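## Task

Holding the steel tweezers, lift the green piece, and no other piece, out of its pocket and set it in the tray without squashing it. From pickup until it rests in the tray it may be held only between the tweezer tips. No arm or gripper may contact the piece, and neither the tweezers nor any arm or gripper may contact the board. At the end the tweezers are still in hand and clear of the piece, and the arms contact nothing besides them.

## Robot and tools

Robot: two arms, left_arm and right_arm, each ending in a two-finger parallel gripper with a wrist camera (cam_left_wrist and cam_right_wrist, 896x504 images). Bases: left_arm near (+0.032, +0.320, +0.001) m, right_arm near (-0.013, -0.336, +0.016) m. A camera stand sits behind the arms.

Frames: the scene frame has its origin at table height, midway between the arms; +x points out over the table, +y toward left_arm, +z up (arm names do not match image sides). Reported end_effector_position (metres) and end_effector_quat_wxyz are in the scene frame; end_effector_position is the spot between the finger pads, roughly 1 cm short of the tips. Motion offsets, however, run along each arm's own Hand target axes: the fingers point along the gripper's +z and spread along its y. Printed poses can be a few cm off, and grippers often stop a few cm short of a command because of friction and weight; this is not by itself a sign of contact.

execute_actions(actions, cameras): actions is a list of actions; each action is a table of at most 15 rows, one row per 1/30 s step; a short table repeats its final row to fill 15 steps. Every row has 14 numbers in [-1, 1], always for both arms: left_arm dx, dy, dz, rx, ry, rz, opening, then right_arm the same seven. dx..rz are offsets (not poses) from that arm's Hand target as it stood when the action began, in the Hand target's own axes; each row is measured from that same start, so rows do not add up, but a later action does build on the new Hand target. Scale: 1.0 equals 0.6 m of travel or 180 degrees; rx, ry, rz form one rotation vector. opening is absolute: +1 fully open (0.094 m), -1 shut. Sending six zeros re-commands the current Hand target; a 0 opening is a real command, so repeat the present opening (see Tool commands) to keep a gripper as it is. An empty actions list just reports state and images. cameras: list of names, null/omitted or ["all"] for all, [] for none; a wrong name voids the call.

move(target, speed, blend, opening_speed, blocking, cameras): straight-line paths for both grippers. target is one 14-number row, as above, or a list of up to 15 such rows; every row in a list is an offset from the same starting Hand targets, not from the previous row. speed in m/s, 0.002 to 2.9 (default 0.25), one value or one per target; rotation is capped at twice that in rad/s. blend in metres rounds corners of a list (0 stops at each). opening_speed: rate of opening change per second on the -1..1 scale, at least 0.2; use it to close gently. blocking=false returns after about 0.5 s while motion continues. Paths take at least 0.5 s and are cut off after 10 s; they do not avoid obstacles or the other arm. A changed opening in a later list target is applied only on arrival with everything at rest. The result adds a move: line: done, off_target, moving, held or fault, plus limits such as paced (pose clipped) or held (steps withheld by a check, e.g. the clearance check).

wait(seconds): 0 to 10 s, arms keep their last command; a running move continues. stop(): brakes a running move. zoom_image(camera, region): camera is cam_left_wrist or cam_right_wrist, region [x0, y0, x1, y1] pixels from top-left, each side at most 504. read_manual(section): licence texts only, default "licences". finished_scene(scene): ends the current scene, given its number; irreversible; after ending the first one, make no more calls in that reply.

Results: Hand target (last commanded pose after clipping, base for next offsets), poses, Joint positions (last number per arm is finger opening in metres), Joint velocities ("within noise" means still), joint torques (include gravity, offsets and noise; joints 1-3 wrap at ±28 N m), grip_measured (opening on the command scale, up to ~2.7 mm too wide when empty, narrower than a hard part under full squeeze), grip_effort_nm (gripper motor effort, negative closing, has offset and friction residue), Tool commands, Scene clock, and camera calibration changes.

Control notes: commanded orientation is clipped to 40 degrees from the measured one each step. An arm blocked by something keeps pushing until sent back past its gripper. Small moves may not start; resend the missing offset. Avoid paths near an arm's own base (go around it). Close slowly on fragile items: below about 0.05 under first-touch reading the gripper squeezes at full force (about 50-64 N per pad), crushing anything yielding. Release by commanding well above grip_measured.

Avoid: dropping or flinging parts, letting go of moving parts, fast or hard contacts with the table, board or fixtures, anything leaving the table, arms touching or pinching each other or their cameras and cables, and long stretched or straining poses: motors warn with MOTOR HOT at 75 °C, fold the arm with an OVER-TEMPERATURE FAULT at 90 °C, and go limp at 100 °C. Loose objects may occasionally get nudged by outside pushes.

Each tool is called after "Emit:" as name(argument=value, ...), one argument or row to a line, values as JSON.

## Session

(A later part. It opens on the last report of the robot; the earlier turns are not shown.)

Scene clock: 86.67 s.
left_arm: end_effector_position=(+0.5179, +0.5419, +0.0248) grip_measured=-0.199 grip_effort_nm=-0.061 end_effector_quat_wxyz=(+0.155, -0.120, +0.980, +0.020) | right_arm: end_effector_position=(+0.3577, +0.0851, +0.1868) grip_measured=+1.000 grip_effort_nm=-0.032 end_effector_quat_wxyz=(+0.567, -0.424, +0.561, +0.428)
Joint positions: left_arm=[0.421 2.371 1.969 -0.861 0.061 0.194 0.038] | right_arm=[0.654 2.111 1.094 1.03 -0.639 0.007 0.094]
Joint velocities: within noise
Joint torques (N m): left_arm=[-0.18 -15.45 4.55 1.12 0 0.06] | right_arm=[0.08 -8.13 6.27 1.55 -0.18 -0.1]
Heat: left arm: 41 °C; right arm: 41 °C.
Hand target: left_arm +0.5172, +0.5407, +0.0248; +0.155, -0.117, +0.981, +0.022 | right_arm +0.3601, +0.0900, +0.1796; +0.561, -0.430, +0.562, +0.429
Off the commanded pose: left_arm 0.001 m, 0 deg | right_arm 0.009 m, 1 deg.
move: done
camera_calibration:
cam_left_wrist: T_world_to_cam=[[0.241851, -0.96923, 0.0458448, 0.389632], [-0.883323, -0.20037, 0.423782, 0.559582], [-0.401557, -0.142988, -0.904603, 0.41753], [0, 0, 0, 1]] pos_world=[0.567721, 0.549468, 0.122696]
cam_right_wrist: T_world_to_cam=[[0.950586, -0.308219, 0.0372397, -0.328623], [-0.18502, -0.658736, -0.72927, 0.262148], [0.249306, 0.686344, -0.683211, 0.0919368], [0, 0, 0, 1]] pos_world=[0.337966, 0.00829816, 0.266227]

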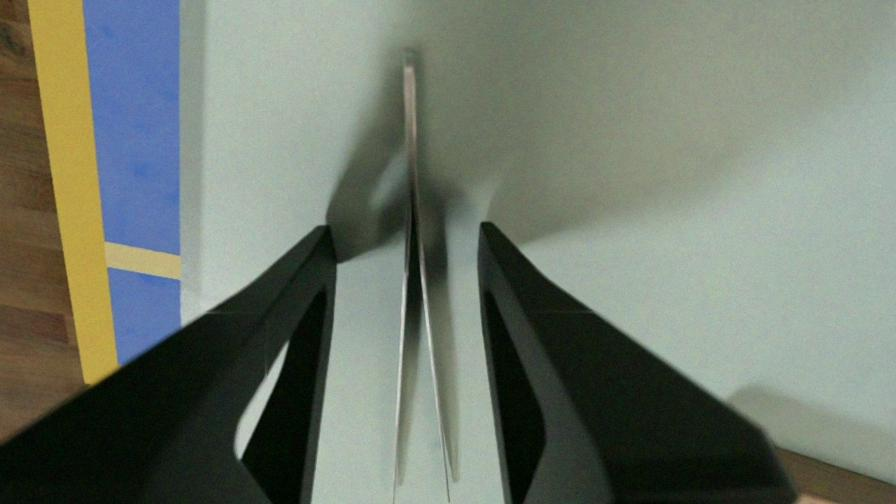

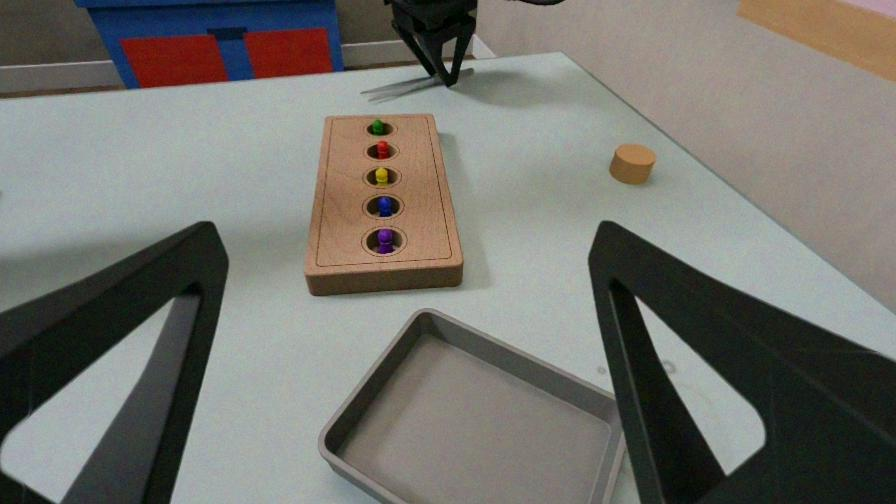

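Emit:
move(
  target=[
    [0.0332,-0.0035,-0.0108,0,0,0,-0.2,0,0,0,0,0,0,1],
    [0.0363,-0.0035,-0.0013,0,0,0,-0.5,0,0,0,0,0,0,1],
  ],
  speed=0.1,
)

Emit:
zoom_image(
  camera="cam_left_wrist",
  region=[250, 50, 650, 454],
)

Emit:
zoom_image(
  camera="cam_right_wrist",
  region=[250, 0, 550, 130],
)

Scene clock: 91.10 s.
left_arm: end_effector_position=(+0.5098, +0.5391, +0.0241) grip_measured=-0.498 grip_effort_nm=-0.081 end_effector_quat_wxyz=(+0.175, -0.118, +0.977, +0.030) | right_arm: end_effector_position=(+0.3577, +0.0851, +0.1868) grip_measured=+1.000 grip_effort_nm=-0.027 end_effector_quat_wxyz=(+0.567, -0.424, +0.561, +0.428)
Joint positions: left_arm=[0.421 2.291 1.813 -0.74 0.055 0.197 0.024] | right_arm=[0.654 2.111 1.094 1.03 -0.639 0.007 0.094]
Joint velocities: within noise
Joint torques (N m): left_arm=[0.18 -15.06 3.55 0.83 0.07 0.06] | right_arm=[0.09 -8.14 6.26 1.55 -0.17 -0.1]
Heat: left arm: 41 °C; right arm: 41 °C.
Hand target: left_arm +0.4973, +0.5337, +0.0187; +0.155, -0.117, +0.981, +0.022 | right_arm +0.3601, +0.0900, +0.1796; +0.561, -0.430, +0.562, +0.429
Off the commanded pose: left_arm 0.015 m, 2 deg | right_arm 0.009 m, 1 deg.
move: off_target (left_arm); target 2's new opening was sent with left_arm's hand 0.014 m and 2 deg from that target
camera_calibration:
cam_left_wrist: T_world_to_cam=[[0.238964, -0.970542, 0.0307318, 0.391486], [-0.898902, -0.209133, 0.385017, 0.565821], [-0.367248, -0.11963, -0.922398, 0.383552], [0, 0, 0, 1]] pos_world=[0.555926, 0.54417, 0.123906]
cam_right_wrist: T_world_to_cam=[[0.950586, -0.308219, 0.0372397, -0.328623], [-0.18502, -0.658736, -0.72927, 0.262148], [0.249306, 0.686344, -0.683211, 0.0919368], [0, 0, 0, 1]] pos_world=[0.337966, 0.00829816, 0.266227]

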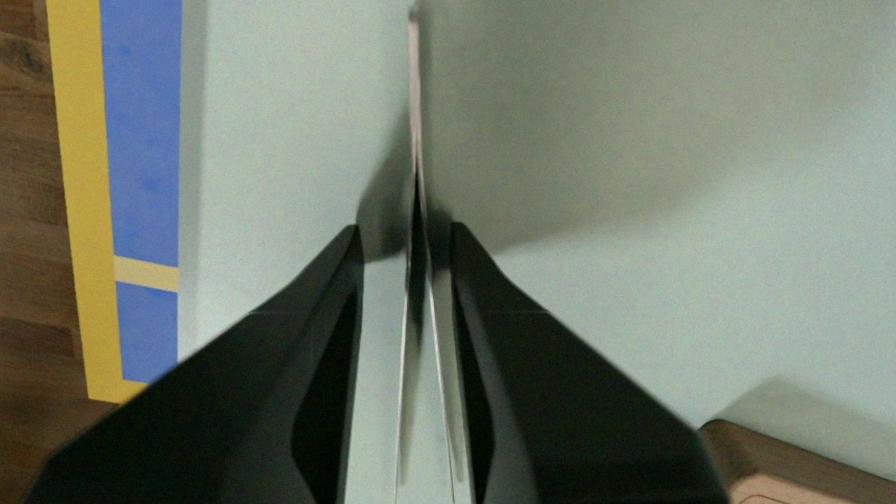

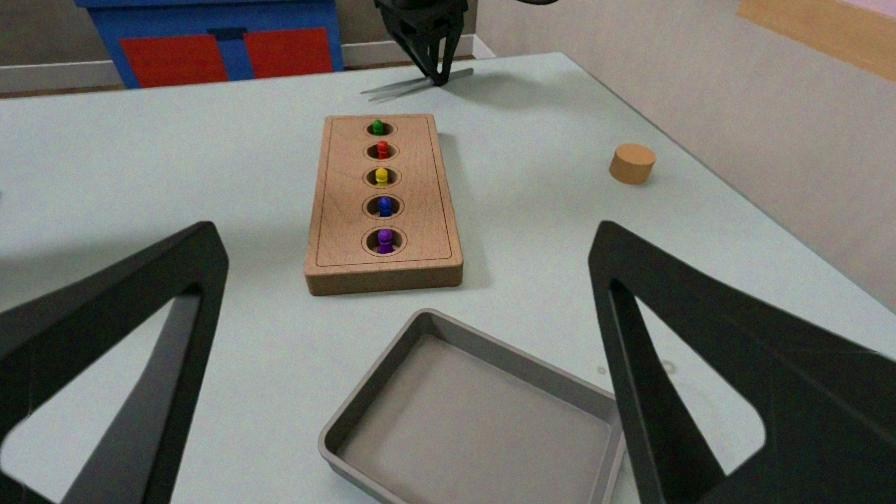

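Scaled by 1.248 from the camera's 896x504 image, which has a finer 1280x720 frame.

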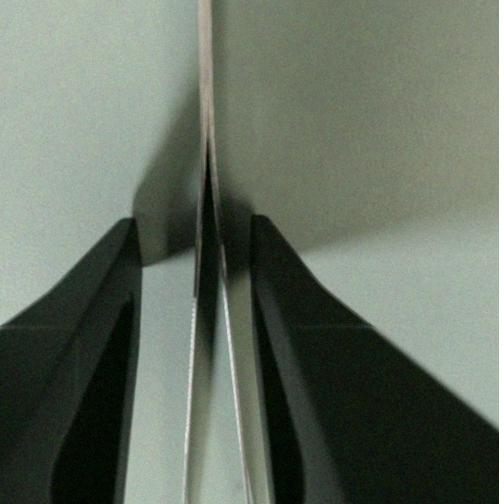

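Scaled by 1.680 from the camera's 896x504 image, which has a finer 1280x720 frame.

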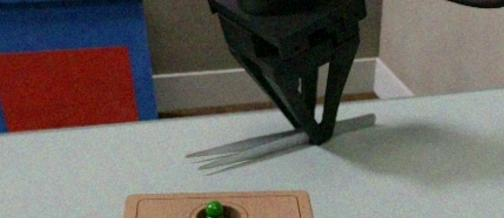

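Emit:
move(
  target=[-0.0041,0,-0.0127,0,0,0,-0.5,0,0,0,0,0,0,1],
  speed=0.1,
)

Emit:
zoom_image(
  camera="cam_left_wrist",
  region=[250, 50, 650, 454],
)

Emit:
zoom_image(
  camera="cam_right_wrist",
  region=[250, 0, 550, 130],
)

Scene clock: 92.57 s.
left_arm: end_effector_position=(+0.5098, +0.5391, +0.0242) grip_measured=-0.498 grip_effort_nm=-0.081 end_effector_quat_wxyz=(+0.175, -0.118, +0.977, +0.030) | right_arm: end_effector_position=(+0.3577, +0.0851, +0.1868) grip_measured=+1.000 grip_effort_nm=-0.037 end_effector_quat_wxyz=(+0.567, -0.424, +0.561, +0.428)
Joint positions: left_arm=[0.421 2.291 1.813 -0.741 0.055 0.197 0.024] | right_arm=[0.654 2.111 1.094 1.03 -0.639 0.007 0.094]
Joint velocities: within noise
Joint torques (N m): left_arm=[0.21 -15.72 4.77 0.55 0.09 0.09] | right_arm=[0.09 -8.13 6.26 1.55 -0.18 -0.11]
Heat: left arm: 41 °C; right arm: 41 °C.
Hand target: left_arm +0.4973, +0.5337, +0.0267; +0.155, -0.117, +0.981, +0.022 | right_arm +0.3601, +0.0900, +0.1796; +0.561, -0.430, +0.562, +0.429
Off the commanded pose: left_arm 0.014 m, 2 deg | right_arm 0.009 m, 1 deg.
move: off_target (left_arm)
camera_calibration:
cam_left_wrist: T_world_to_cam=[[0.238964, -0.970542, 0.0307318, 0.391483], [-0.898902, -0.209133, 0.385017, 0.565783], [-0.367248, -0.11963, -0.922398, 0.383644], [0, 0, 0, 1]] pos_world=[0.555926, 0.54417, 0.124006]
cam_right_wrist: T_world_to_cam=[[0.950586, -0.308219, 0.0372397, -0.328623], [-0.18502, -0.658736, -0.72927, 0.262148], [0.249306, 0.686344, -0.683211, 0.0919368], [0, 0, 0, 1]] pos_world=[0.337966, 0.00829816, 0.266227]

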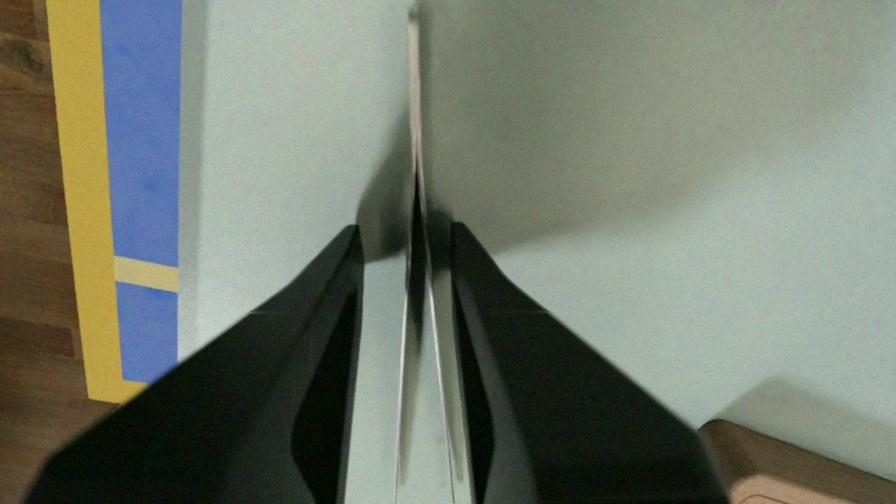

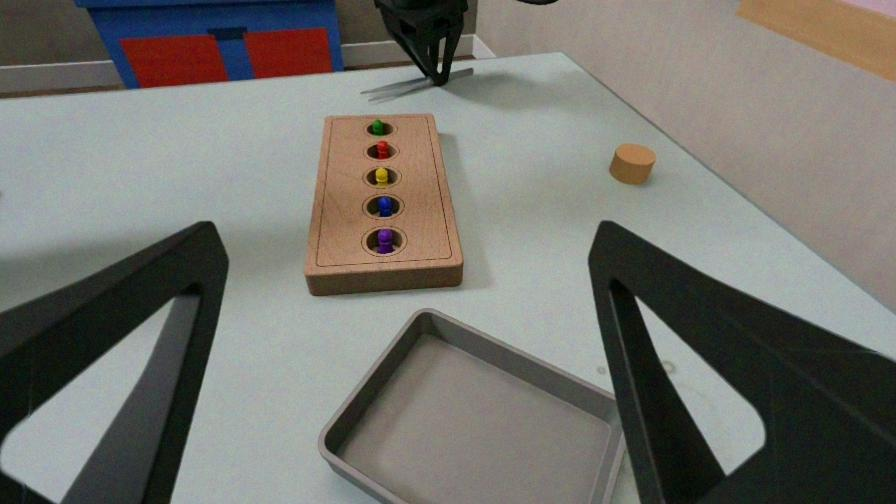

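Scaled by 1.248 from the camera's 896x504 image, which has a finer 1280x720 frame.

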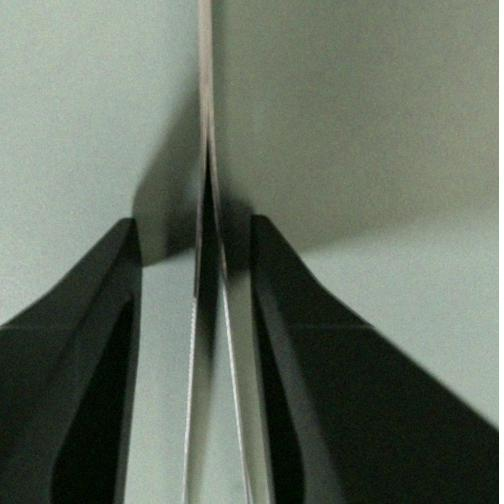

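Scaled by 1.680 from the camera's 896x504 image, which has a finer 1280x720 frame.

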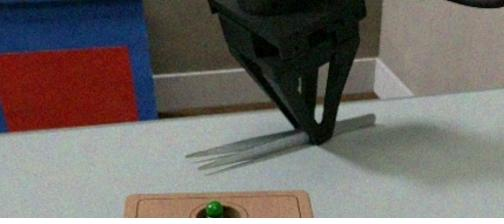

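Emit:
move(
  target=[
    [-0.0077,0,-0.024,0,0,0,-0.3,0,0,0,0,0,0,1],
    [-0.001,0,-0.003,0,0,0,-0.5,0,0,0,0,0,0,1],
  ],
  speed=0.08,
)

Emit:
zoom_image(
  camera="cam_left_wrist",
  region=[250, 50, 650, 454],
)

Emit:
zoom_image(
  camera="cam_right_wrist",
  region=[250, 0, 550, 130],
)

Scene clock: 94.60 s.
left_arm: end_effector_position=(+0.5042, +0.5362, +0.0240) grip_measured=-0.498 grip_effort_nm=-0.076 end_effector_quat_wxyz=(+0.162, -0.118, +0.979, +0.026) | right_arm: end_effector_position=(+0.3577, +0.0851, +0.1868) grip_measured=+1.000 grip_effort_nm=-0.032 end_effector_quat_wxyz=(+0.567, -0.424, +0.561, +0.428)
Joint positions: left_arm=[0.42 2.29 1.821 -0.777 0.054 0.197 0.024] | right_arm=[0.654 2.111 1.094 1.03 -0.639 0.007 0.094]
Joint velocities: within noise
Joint torques (N m): left_arm=[0.18 -15.88 4.49 0.85 0.08 0.04] | right_arm=[0.09 -8.13 6.26 1.55 -0.18 -0.1]
Heat: left arm: 41 °C; right arm: 41 °C.
Hand target: left_arm +0.4973, +0.5336, +0.0285; +0.155, -0.117, +0.981, +0.022 | right_arm +0.3601, +0.0900, +0.1796; +0.561, -0.430, +0.562, +0.429
Off the commanded pose: left_arm 0.009 m, 1 deg | right_arm 0.009 m, 1 deg.
move: done
camera_calibration:
cam_left_wrist: T_world_to_cam=[[0.239417, -0.970271, 0.0354086, 0.389529], [-0.88866, -0.204297, 0.410543, 0.551873], [-0.391104, -0.129757, -0.911154, 0.398244], [0, 0, 0, 1]] pos_world=[0.552923, 0.542369, 0.122501]
cam_right_wrist: T_world_to_cam=[[0.950586, -0.308219, 0.0372397, -0.328623], [-0.18502, -0.658736, -0.72927, 0.262148], [0.249306, 0.686344, -0.683211, 0.0919368], [0, 0, 0, 1]] pos_world=[0.337966, 0.00829816, 0.266227]

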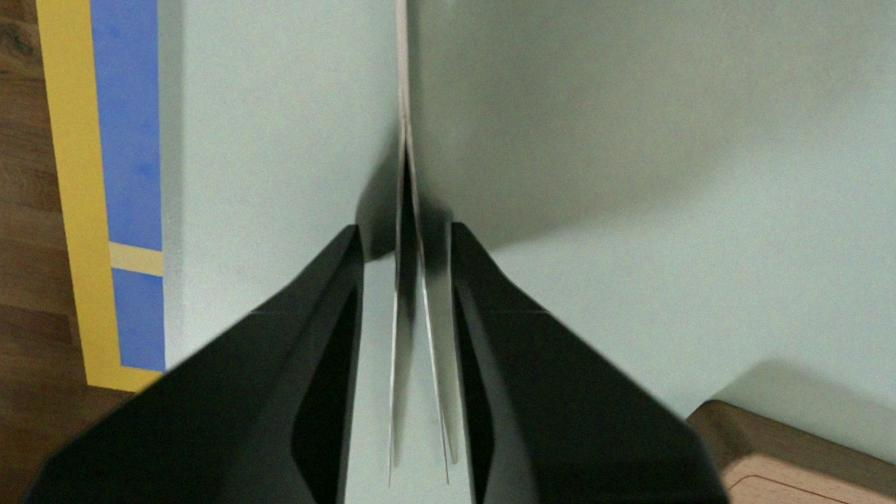

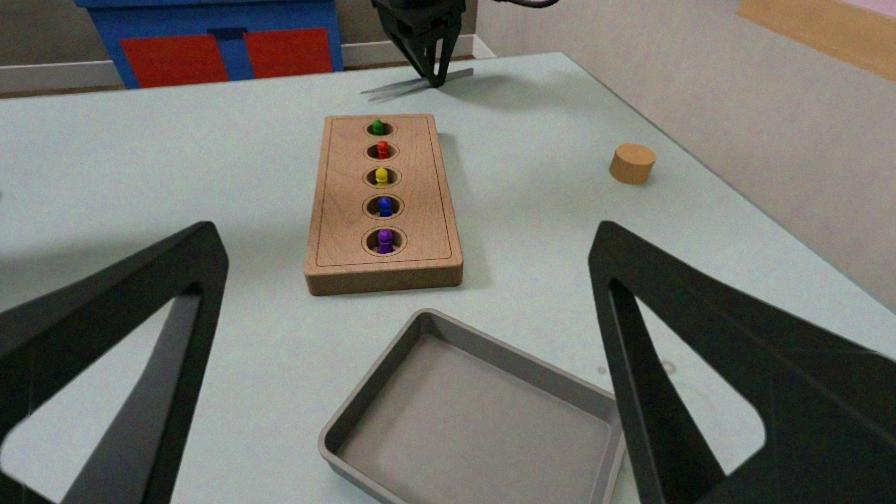

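Scaled by 1.248 from the camera's 896x504 image, which has a finer 1280x720 frame.

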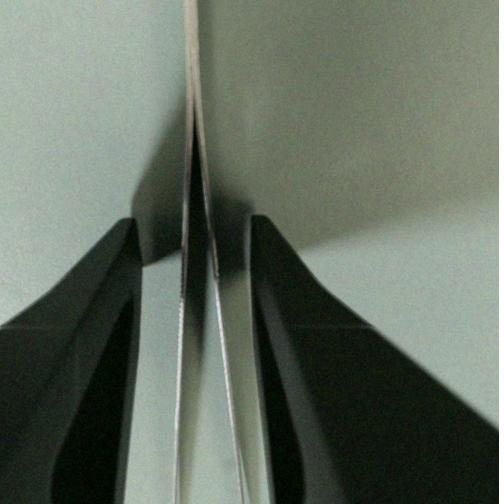

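Scaled by 1.680 from the camera's 896x504 image, which has a finer 1280x720 frame.

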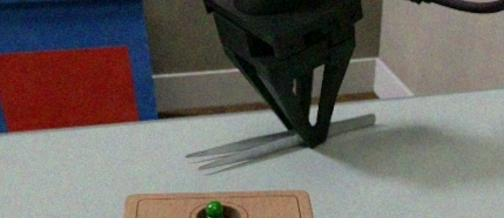

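Emit:
move(
  target=[
    [0,0,0,0,0,0,-0.9,0,0,0,0,0,0,1],
    [-0.0154,0,-0.0476,0,0,0,-0.9,0,0,0,0,0,0,1],
  ],
  speed=0.1,
  opening_speed=0.6,
)

Emit:
zoom_image(
  camera="cam_left_wrist",
  region=[250, 50, 650, 454],
)

Emit:
zoom_image(
  camera="cam_right_wrist",
  region=[250, 0, 550, 130],
)

Scene clock: 97.40 s.
left_arm: end_effector_position=(+0.4897, +0.5302, +0.0277) grip_measured=-0.898 grip_effort_nm=-0.466 end_effector_quat_wxyz=(+0.127, -0.120, +0.984, +0.015) | right_arm: end_effector_position=(+0.3577, +0.0851, +0.1868) grip_measured=+1.000 grip_effort_nm=-0.037 end_effector_quat_wxyz=(+0.567, -0.424, +0.561, +0.428)
Joint positions: left_arm=[0.421 2.29 1.858 -0.887 0.053 0.197 0.005] | right_arm=[0.654 2.111 1.094 1.03 -0.639 0.007 0.094]
Joint velocities: within noise
Joint torques (N m): left_arm=[0.14 -18.22 7.28 0.77 0.08 0.07] | right_arm=[0.09 -8.14 6.26 1.55 -0.18 -0.1]
Heat: left arm: 42 °C; right arm: 41 °C.
Hand target: left_arm +0.4973, +0.5335, +0.0586; +0.155, -0.117, +0.981, +0.022 | right_arm +0.3601, +0.0900, +0.1796; +0.561, -0.430, +0.562, +0.429
Off the commanded pose: left_arm 0.032 m, 3 deg | right_arm 0.009 m, 1 deg.
move: off_target (left_arm)
camera_calibration:
cam_left_wrist: T_world_to_cam=[[0.243719, -0.968624, 0.0486721, 0.383694], [-0.858829, -0.192234, 0.474825, 0.51338], [-0.450571, -0.157525, -0.878733, 0.438164], [0, 0, 0, 1]] pos_world=[0.544816, 0.539366, 0.122588]
cam_right_wrist: T_world_to_cam=[[0.950586, -0.308219, 0.0372397, -0.328623], [-0.18502, -0.658736, -0.72927, 0.262148], [0.249306, 0.686344, -0.683211, 0.0919368], [0, 0, 0, 1]] pos_world=[0.337966, 0.00829816, 0.266227]

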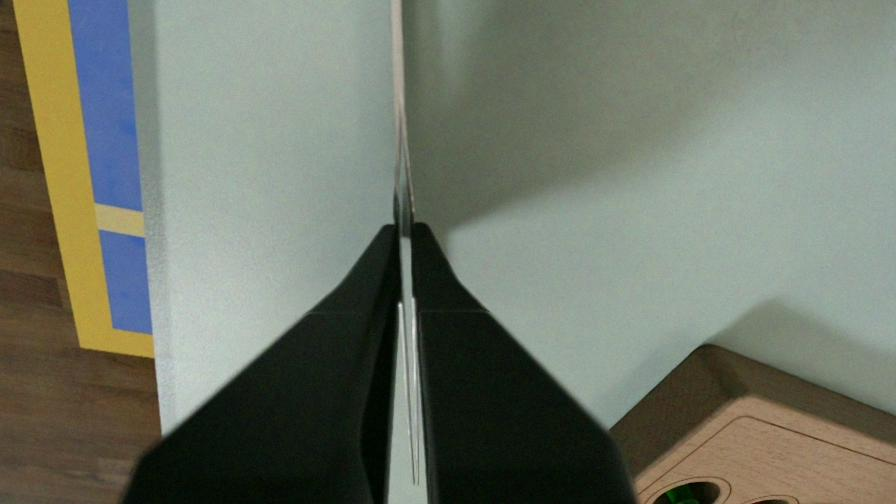

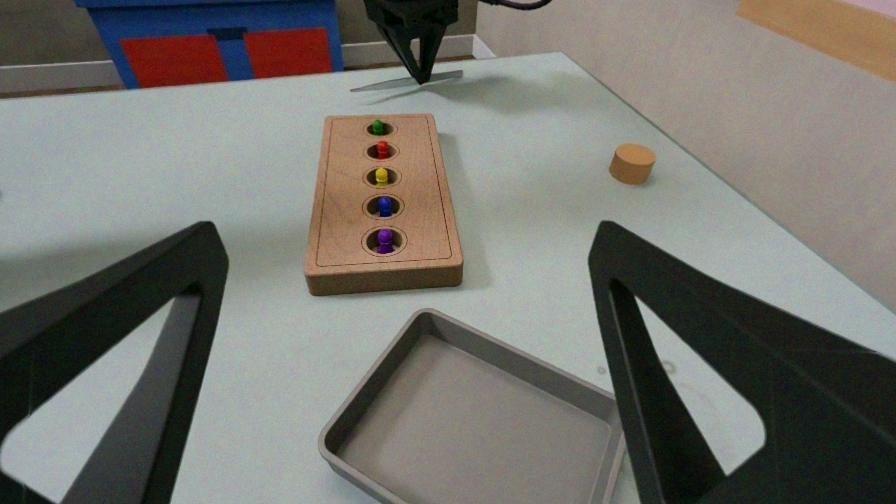

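Scaled by 1.248 from the camera's 896x504 image, which has a finer 1280x720 frame.

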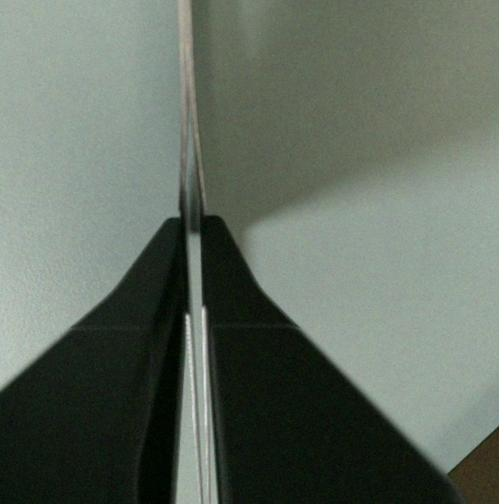

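Scaled by 1.680 from the camera's 896x504 image, which has a finer 1280x720 frame.

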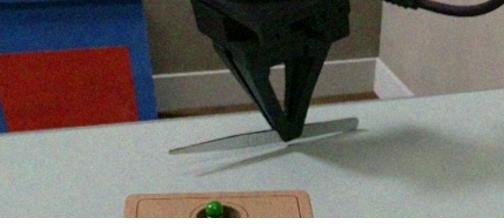

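Emit:
move(
  target=[
    [-0.0093,0.0072,-0.1897,0,-0.4,0,-0.87,0,0,0,0,0,0,1],
    [0.0538,-0.169,-0.219,0,-0.4,0,-0.87,0,0,0,0,0,0,1],
  ],
  speed=0.3,
  opening_speed=0.3,
)

Emit:
zoom_image(
  camera="cam_left_wrist",
  region=[250, 100, 650, 504],
)

Emit:
zoom_image(
  camera="cam_right_wrist",
  region=[250, 0, 550, 180],
)

Scene clock: 102.80 s.
left_arm: end_effector_position=(+0.4538, +0.4165, +0.1555) grip_measured=-0.867 grip_effort_nm=-0.144 end_effector_quat_wxyz=(+0.684, -0.080, +0.720, +0.083) | right_arm: end_effector_position=(+0.3577, +0.0851, +0.1868) grip_measured=+1.000 grip_effort_nm=-0.027 end_effector_quat_wxyz=(+0.567, -0.424, +0.561, +0.428)
Joint positions: left_arm=[0.19 1.681 0.427 1.204 -0.015 0.009 0.006] | right_arm=[0.654 2.111 1.094 1.03 -0.639 0.007 0.094]
Joint velocities: within noise
Joint torques (N m): left_arm=[-0.05 -9.42 3.95 2.5 -0.09 0] | right_arm=[0.09 -8.14 6.26 1.55 -0.18 -0.1]
Heat: left arm: 43 °C; right arm: 41 °C.
Hand target: left_arm +0.4521, +0.4173, +0.1728; +0.702, -0.082, +0.702, +0.087 | right_arm +0.3601, +0.0900, +0.1796; +0.561, -0.430, +0.562, +0.429
Off the commanded pose: left_arm 0.017 m, 3 deg | right_arm 0.009 m, 1 deg.
move: off_target (left_arm)
camera_calibration:
cam_left_wrist: T_world_to_cam=[[0.185317, -0.982647, 0.00787085, 0.314719], [-0.705482, -0.138613, -0.695041, 0.490039], [0.684071, 0.12325, -0.718927, -0.140281], [0, 0, 0, 1]] pos_world=[0.383353, 0.394473, 0.237268]
cam_right_wrist: T_world_to_cam=[[0.950586, -0.308219, 0.0372397, -0.328623], [-0.18502, -0.658736, -0.72927, 0.262148], [0.249306, 0.686344, -0.683211, 0.0919368], [0, 0, 0, 1]] pos_world=[0.337966, 0.00829816, 0.266227]

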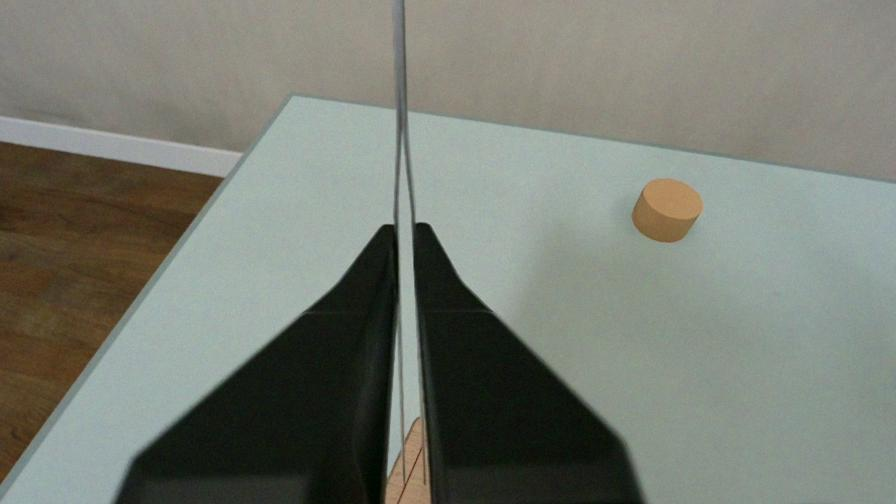

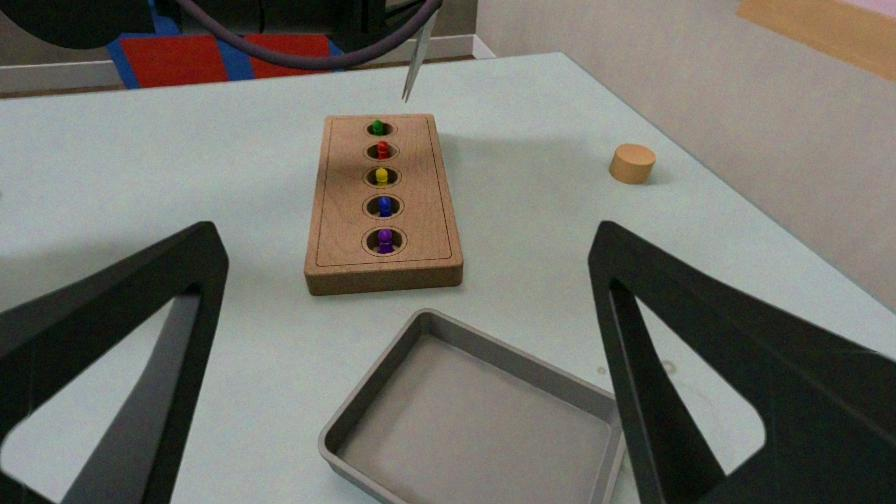

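Scaled by 1.248 from the camera's 896x504 image, which has a finer 1280x720 frame.

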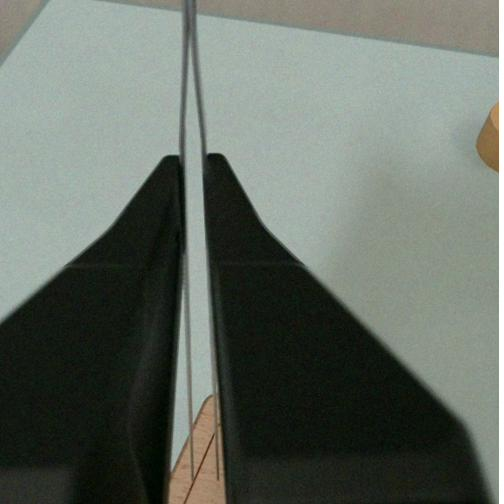

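Scaled by 1.680 from the camera's 896x504 image, which has a finer 1280x720 frame.

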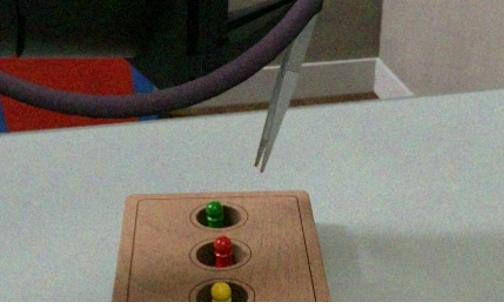

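Emit:
move(
  target=[
    [0,0,0,0,0,0,-0.835,0,0,0,0,0,0,1],
    [0.0167,0.006,-0.0243,0,0,0,-0.835,0,0,0,0,0,0,1],
  ],
  speed=0.1,
  opening_speed=0.2,
)

Emit:
zoom_image(
  camera="cam_left_wrist",
  region=[300, 304, 520, 504],
)

Emit:
zoom_image(
  camera="cam_right_wrist",
  region=[320, 40, 480, 180],
)

Scene clock: 108.27 s.
left_arm: end_effector_position=(+0.4388, +0.4165, +0.1479) grip_measured=-0.835 grip_effort_nm=-0.017 end_effector_quat_wxyz=(+0.685, -0.083, +0.719, +0.086) | right_arm: end_effector_position=(+0.3577, +0.0851, +0.1868) grip_measured=+1.000 grip_effort_nm=-0.037 end_effector_quat_wxyz=(+0.567, -0.424, +0.561, +0.428)
Joint positions: left_arm=[0.197 1.681 0.36 1.275 -0.016 0.009 0.008] | right_arm=[0.654 2.111 1.094 1.03 -0.639 0.007 0.094]
Joint velocities: within noise
Joint torques (N m): left_arm=[0.53 -8.44 3.44 2.56 0.06 -0.02] | right_arm=[0.09 -8.14 6.27 1.55 -0.18 -0.1]
Heat: left arm: 42 °C; right arm: 41 °C.
Hand target: left_arm +0.4371, +0.4174, +0.1628; +0.702, -0.082, +0.702, +0.087 | right_arm +0.3601, +0.0900, +0.1796; +0.561, -0.430, +0.562, +0.429
Off the commanded pose: left_arm 0.015 m, 3 deg | right_arm 0.009 m, 1 deg.
move: off_target (left_arm)
camera_calibration:
cam_left_wrist: T_world_to_cam=[[0.193186, -0.981132, 0.0076531, 0.313546], [-0.702034, -0.143672, -0.697501, 0.475097], [0.68544, 0.129375, -0.716543, -0.139018], [0, 0, 0, 1]] pos_world=[0.36825, 0.393873, 0.229369]
cam_right_wrist: T_world_to_cam=[[0.950586, -0.308219, 0.0372397, -0.328623], [-0.18502, -0.658736, -0.72927, 0.262148], [0.249306, 0.686344, -0.683211, 0.0919368], [0, 0, 0, 1]] pos_world=[0.337966, 0.00829816, 0.266227]

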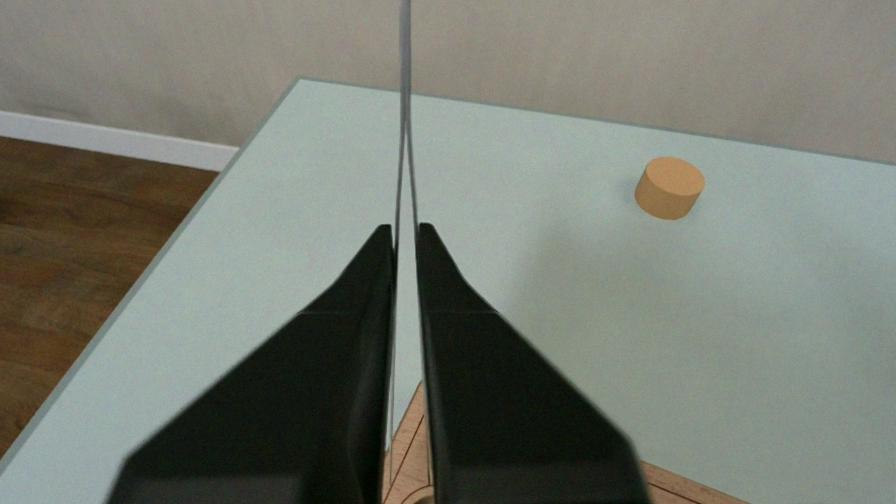

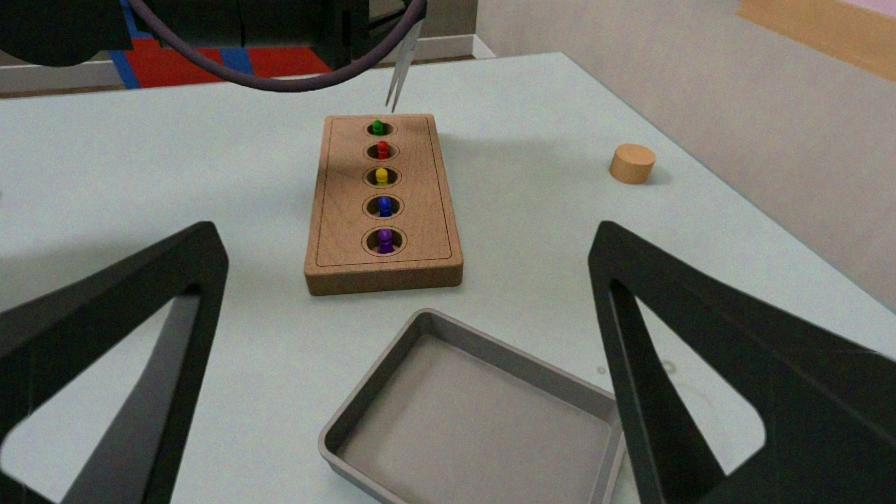

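Scaled by 2.291 from the camera's 896x504 image, which has a finer 1280x720 frame.

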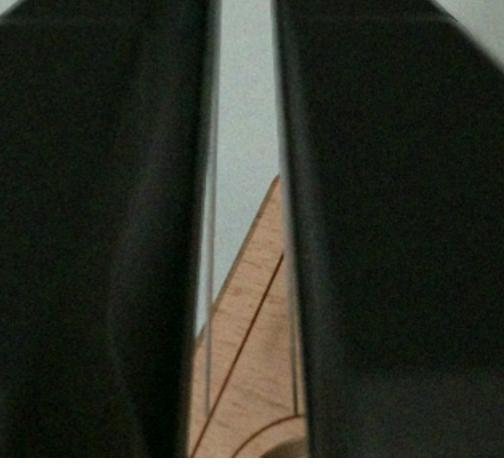

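Scaled by 3.150 from the camera's 896x504 image, which has a finer 1280x720 frame.

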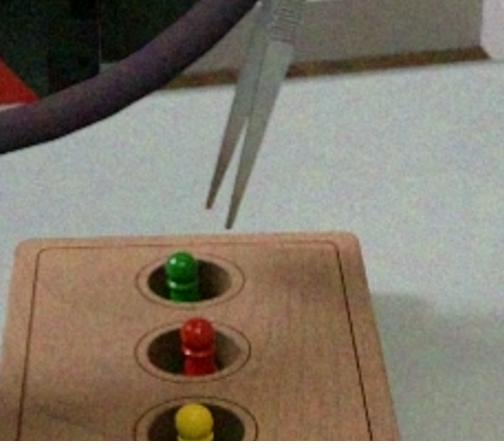

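Emit:
move(
  target=[0.0083,-0.005,-0.0183,0,0,0,-0.835,0,0,0,0,0,0,1],
  speed=0.08,
)

Emit:
zoom_image(
  camera="cam_left_wrist",
  region=[300, 304, 520, 504],
)

Emit:
zoom_image(
  camera="cam_right_wrist",
  region=[320, 40, 480, 180],
)

Scene clock: 111.70 s.
left_arm: end_effector_position=(+0.4285, +0.4129, +0.1413) grip_measured=-0.835 grip_effort_nm=-0.022 end_effector_quat_wxyz=(+0.683, -0.082, +0.721, +0.085) | right_arm: end_effector_position=(+0.3577, +0.0851, +0.1868) grip_measured=+1.000 grip_effort_nm=-0.022 end_effector_quat_wxyz=(+0.567, -0.424, +0.561, +0.428)
Joint positions: left_arm=[0.194 1.681 0.312 1.317 -0.016 0.009 0.008] | right_arm=[0.654 2.111 1.094 1.03 -0.639 0.007 0.094]
Joint velocities: within noise
Joint torques (N m): left_arm=[-0.32 -8.61 3.22 2.54 -0.09 -0.04] | right_arm=[0.08 -8.13 6.26 1.55 -0.18 -0.11]
Heat: left arm: 41 °C; right arm: 41 °C.
Hand target: left_arm +0.4271, +0.4119, +0.1577; +0.702, -0.082, +0.702, +0.087 | right_arm +0.3601, +0.0900, +0.1796; +0.561, -0.430, +0.562, +0.429
Off the commanded pose: left_arm 0.017 m, 3 deg | right_arm 0.009 m, 1 deg.
move: off_target (left_arm)
camera_calibration:
cam_left_wrist: T_world_to_cam=[[0.190218, -0.981711, 0.0078381, 0.313517], [-0.705812, -0.1423, -0.69396, 0.463308], [0.682383, 0.126471, -0.719971, -0.133327], [0, 0, 0, 1]] pos_world=[0.358352, 0.390573, 0.223068]
cam_right_wrist: T_world_to_cam=[[0.950586, -0.308219, 0.0372397, -0.328623], [-0.18502, -0.658736, -0.72927, 0.262148], [0.249306, 0.686344, -0.683211, 0.0919368], [0, 0, 0, 1]] pos_world=[0.337966, 0.00829816, 0.266227]

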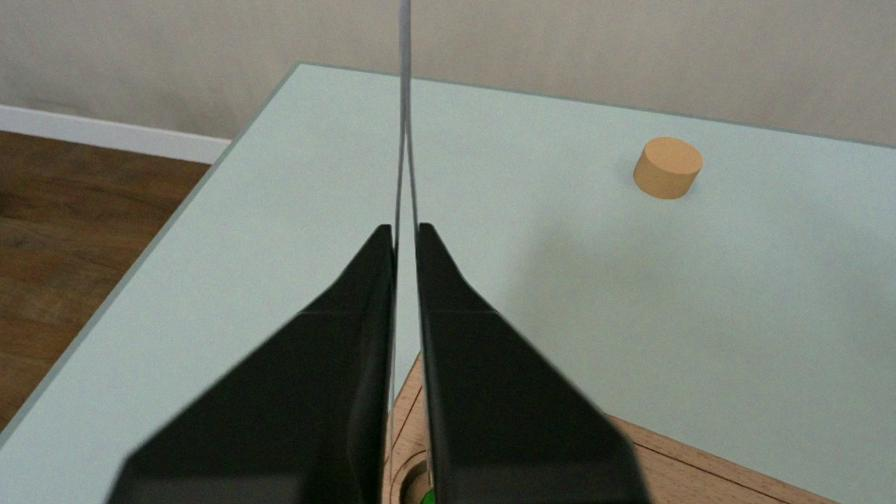

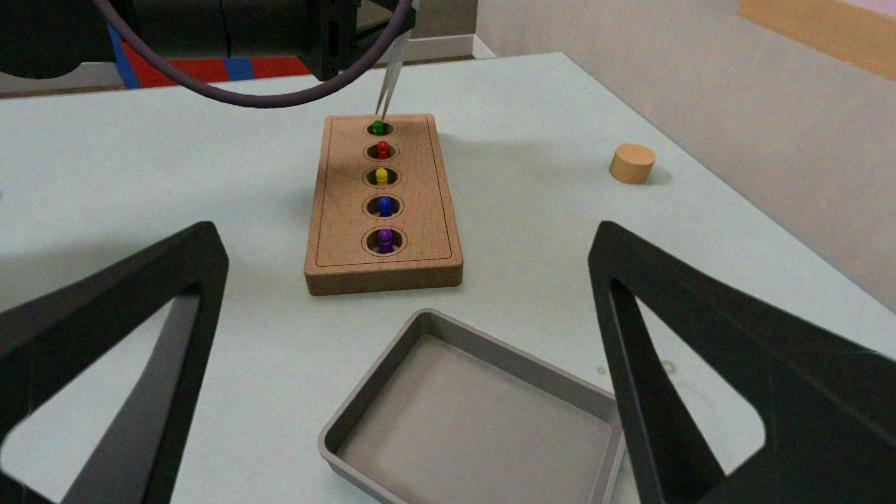

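Scaled by 2.291 from the camera's 896x504 image, which has a finer 1280x720 frame.

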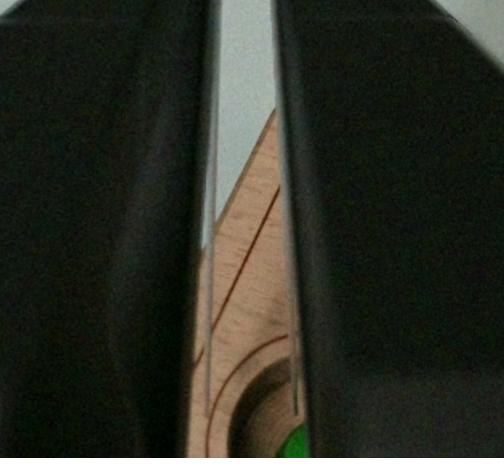

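Scaled by 3.150 from the camera's 896x504 image, which has a finer 1280x720 frame.

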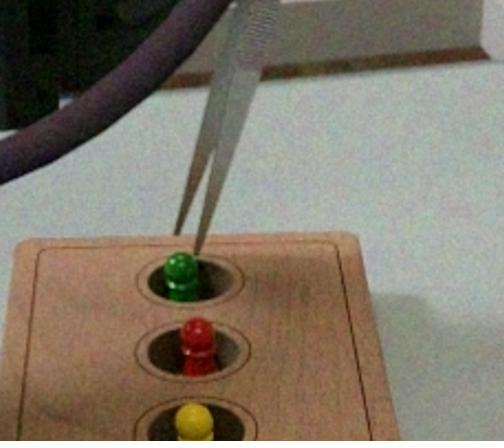

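Emit:
move(
  target=[
    [-0.0133,0,0,0,0,0,-0.835,0,0,0,0,0,0,1],
    [-0.0133,-0.009,-0.0091,0,0,0,-0.825,0,0,0,0,0,0,1],
  ],
  speed=0.08,
  opening_speed=0.2,
)

Emit:
zoom_image(
  camera="cam_left_wrist",
  region=[300, 304, 520, 504],
)

Emit:
zoom_image(
  camera="cam_right_wrist",
  region=[320, 40, 480, 180],
)

Scene clock: 115.67 s.
left_arm: end_effector_position=(+0.4254, +0.4058, +0.1542) grip_measured=-0.825 grip_effort_nm=-0.002 end_effector_quat_wxyz=(+0.691, -0.080, +0.713, +0.085) | right_arm: end_effector_position=(+0.3577, +0.0851, +0.1868) grip_measured=+1.000 grip_effort_nm=-0.037 end_effector_quat_wxyz=(+0.567, -0.424, +0.561, +0.428)
Joint positions: left_arm=[0.168 1.616 0.302 1.283 -0.04 0.009 0.008] | right_arm=[0.654 2.111 1.094 1.03 -0.639 0.007 0.094]
Joint velocities: within noise
Joint torques (N m): left_arm=[-0.36 -8.66 3.44 2.27 -0.11 -0.02] | right_arm=[0.09 -8.14 6.27 1.55 -0.18 -0.1]
Heat: left arm: 41 °C; right arm: 41 °C.
Hand target: left_arm +0.4232, +0.4054, +0.1659; +0.702, -0.082, +0.702, +0.087 | right_arm +0.3601, +0.0900, +0.1796; +0.561, -0.430, +0.562, +0.429
Off the commanded pose: left_arm 0.012 m, 2 deg | right_arm 0.009 m, 1 deg.
move: off_target (left_arm); target 2's new opening was sent with left_arm's hand 0.012 m and 2 deg from that target
camera_calibration:
cam_left_wrist: T_world_to_cam=[[0.188232, -0.982103, 0.00649577, 0.308243], [-0.691815, -0.137283, -0.708905, 0.463413], [0.697109, 0.128945, -0.705274, -0.130505], [0, 0, 0, 1]] pos_world=[0.353551, 0.383173, 0.234471]
cam_right_wrist: T_world_to_cam=[[0.950586, -0.308219, 0.0372397, -0.328623], [-0.18502, -0.658736, -0.72927, 0.262148], [0.249306, 0.686344, -0.683211, 0.0919368], [0, 0, 0, 1]] pos_world=[0.337966, 0.00829816, 0.266227]

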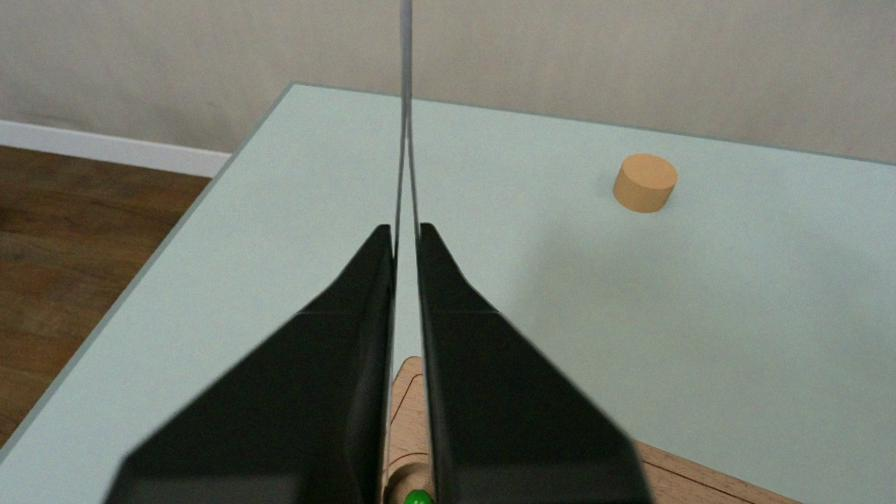

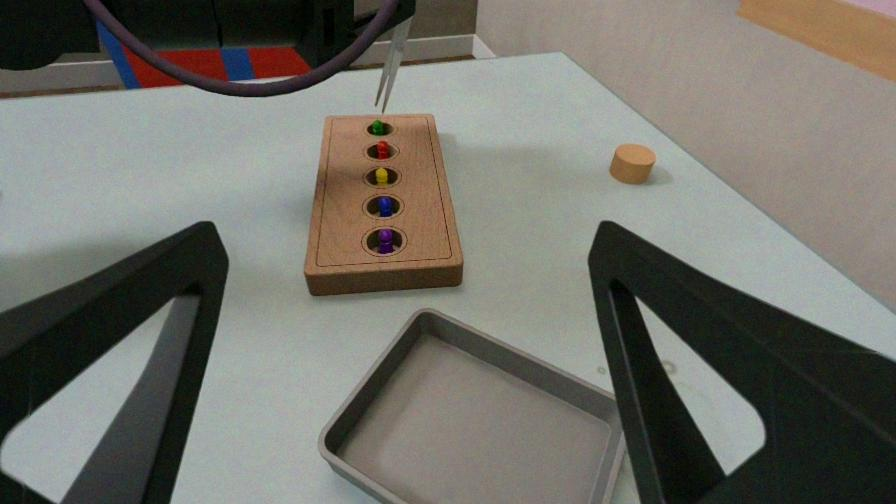

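Scaled by 2.291 from the camera's 896x504 image, which has a finer 1280x720 frame.

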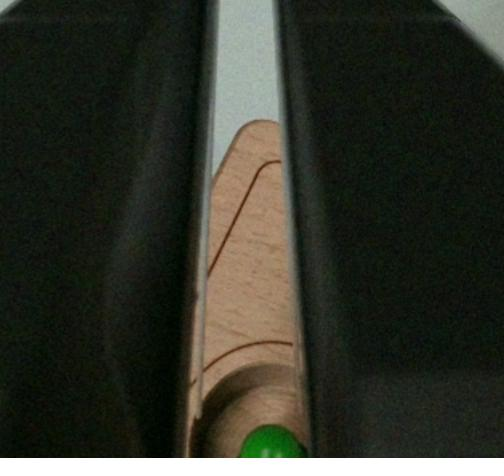

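Scaled by 3.150 from the camera's 896x504 image, which has a finer 1280x720 frame.

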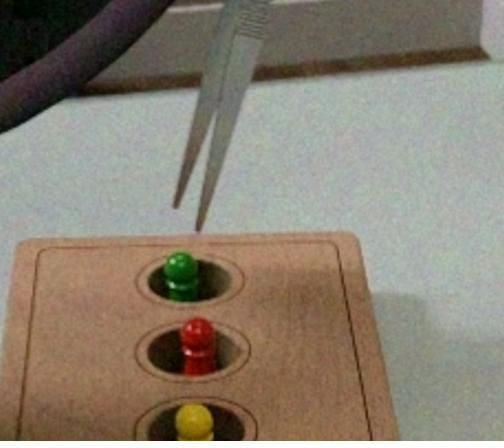

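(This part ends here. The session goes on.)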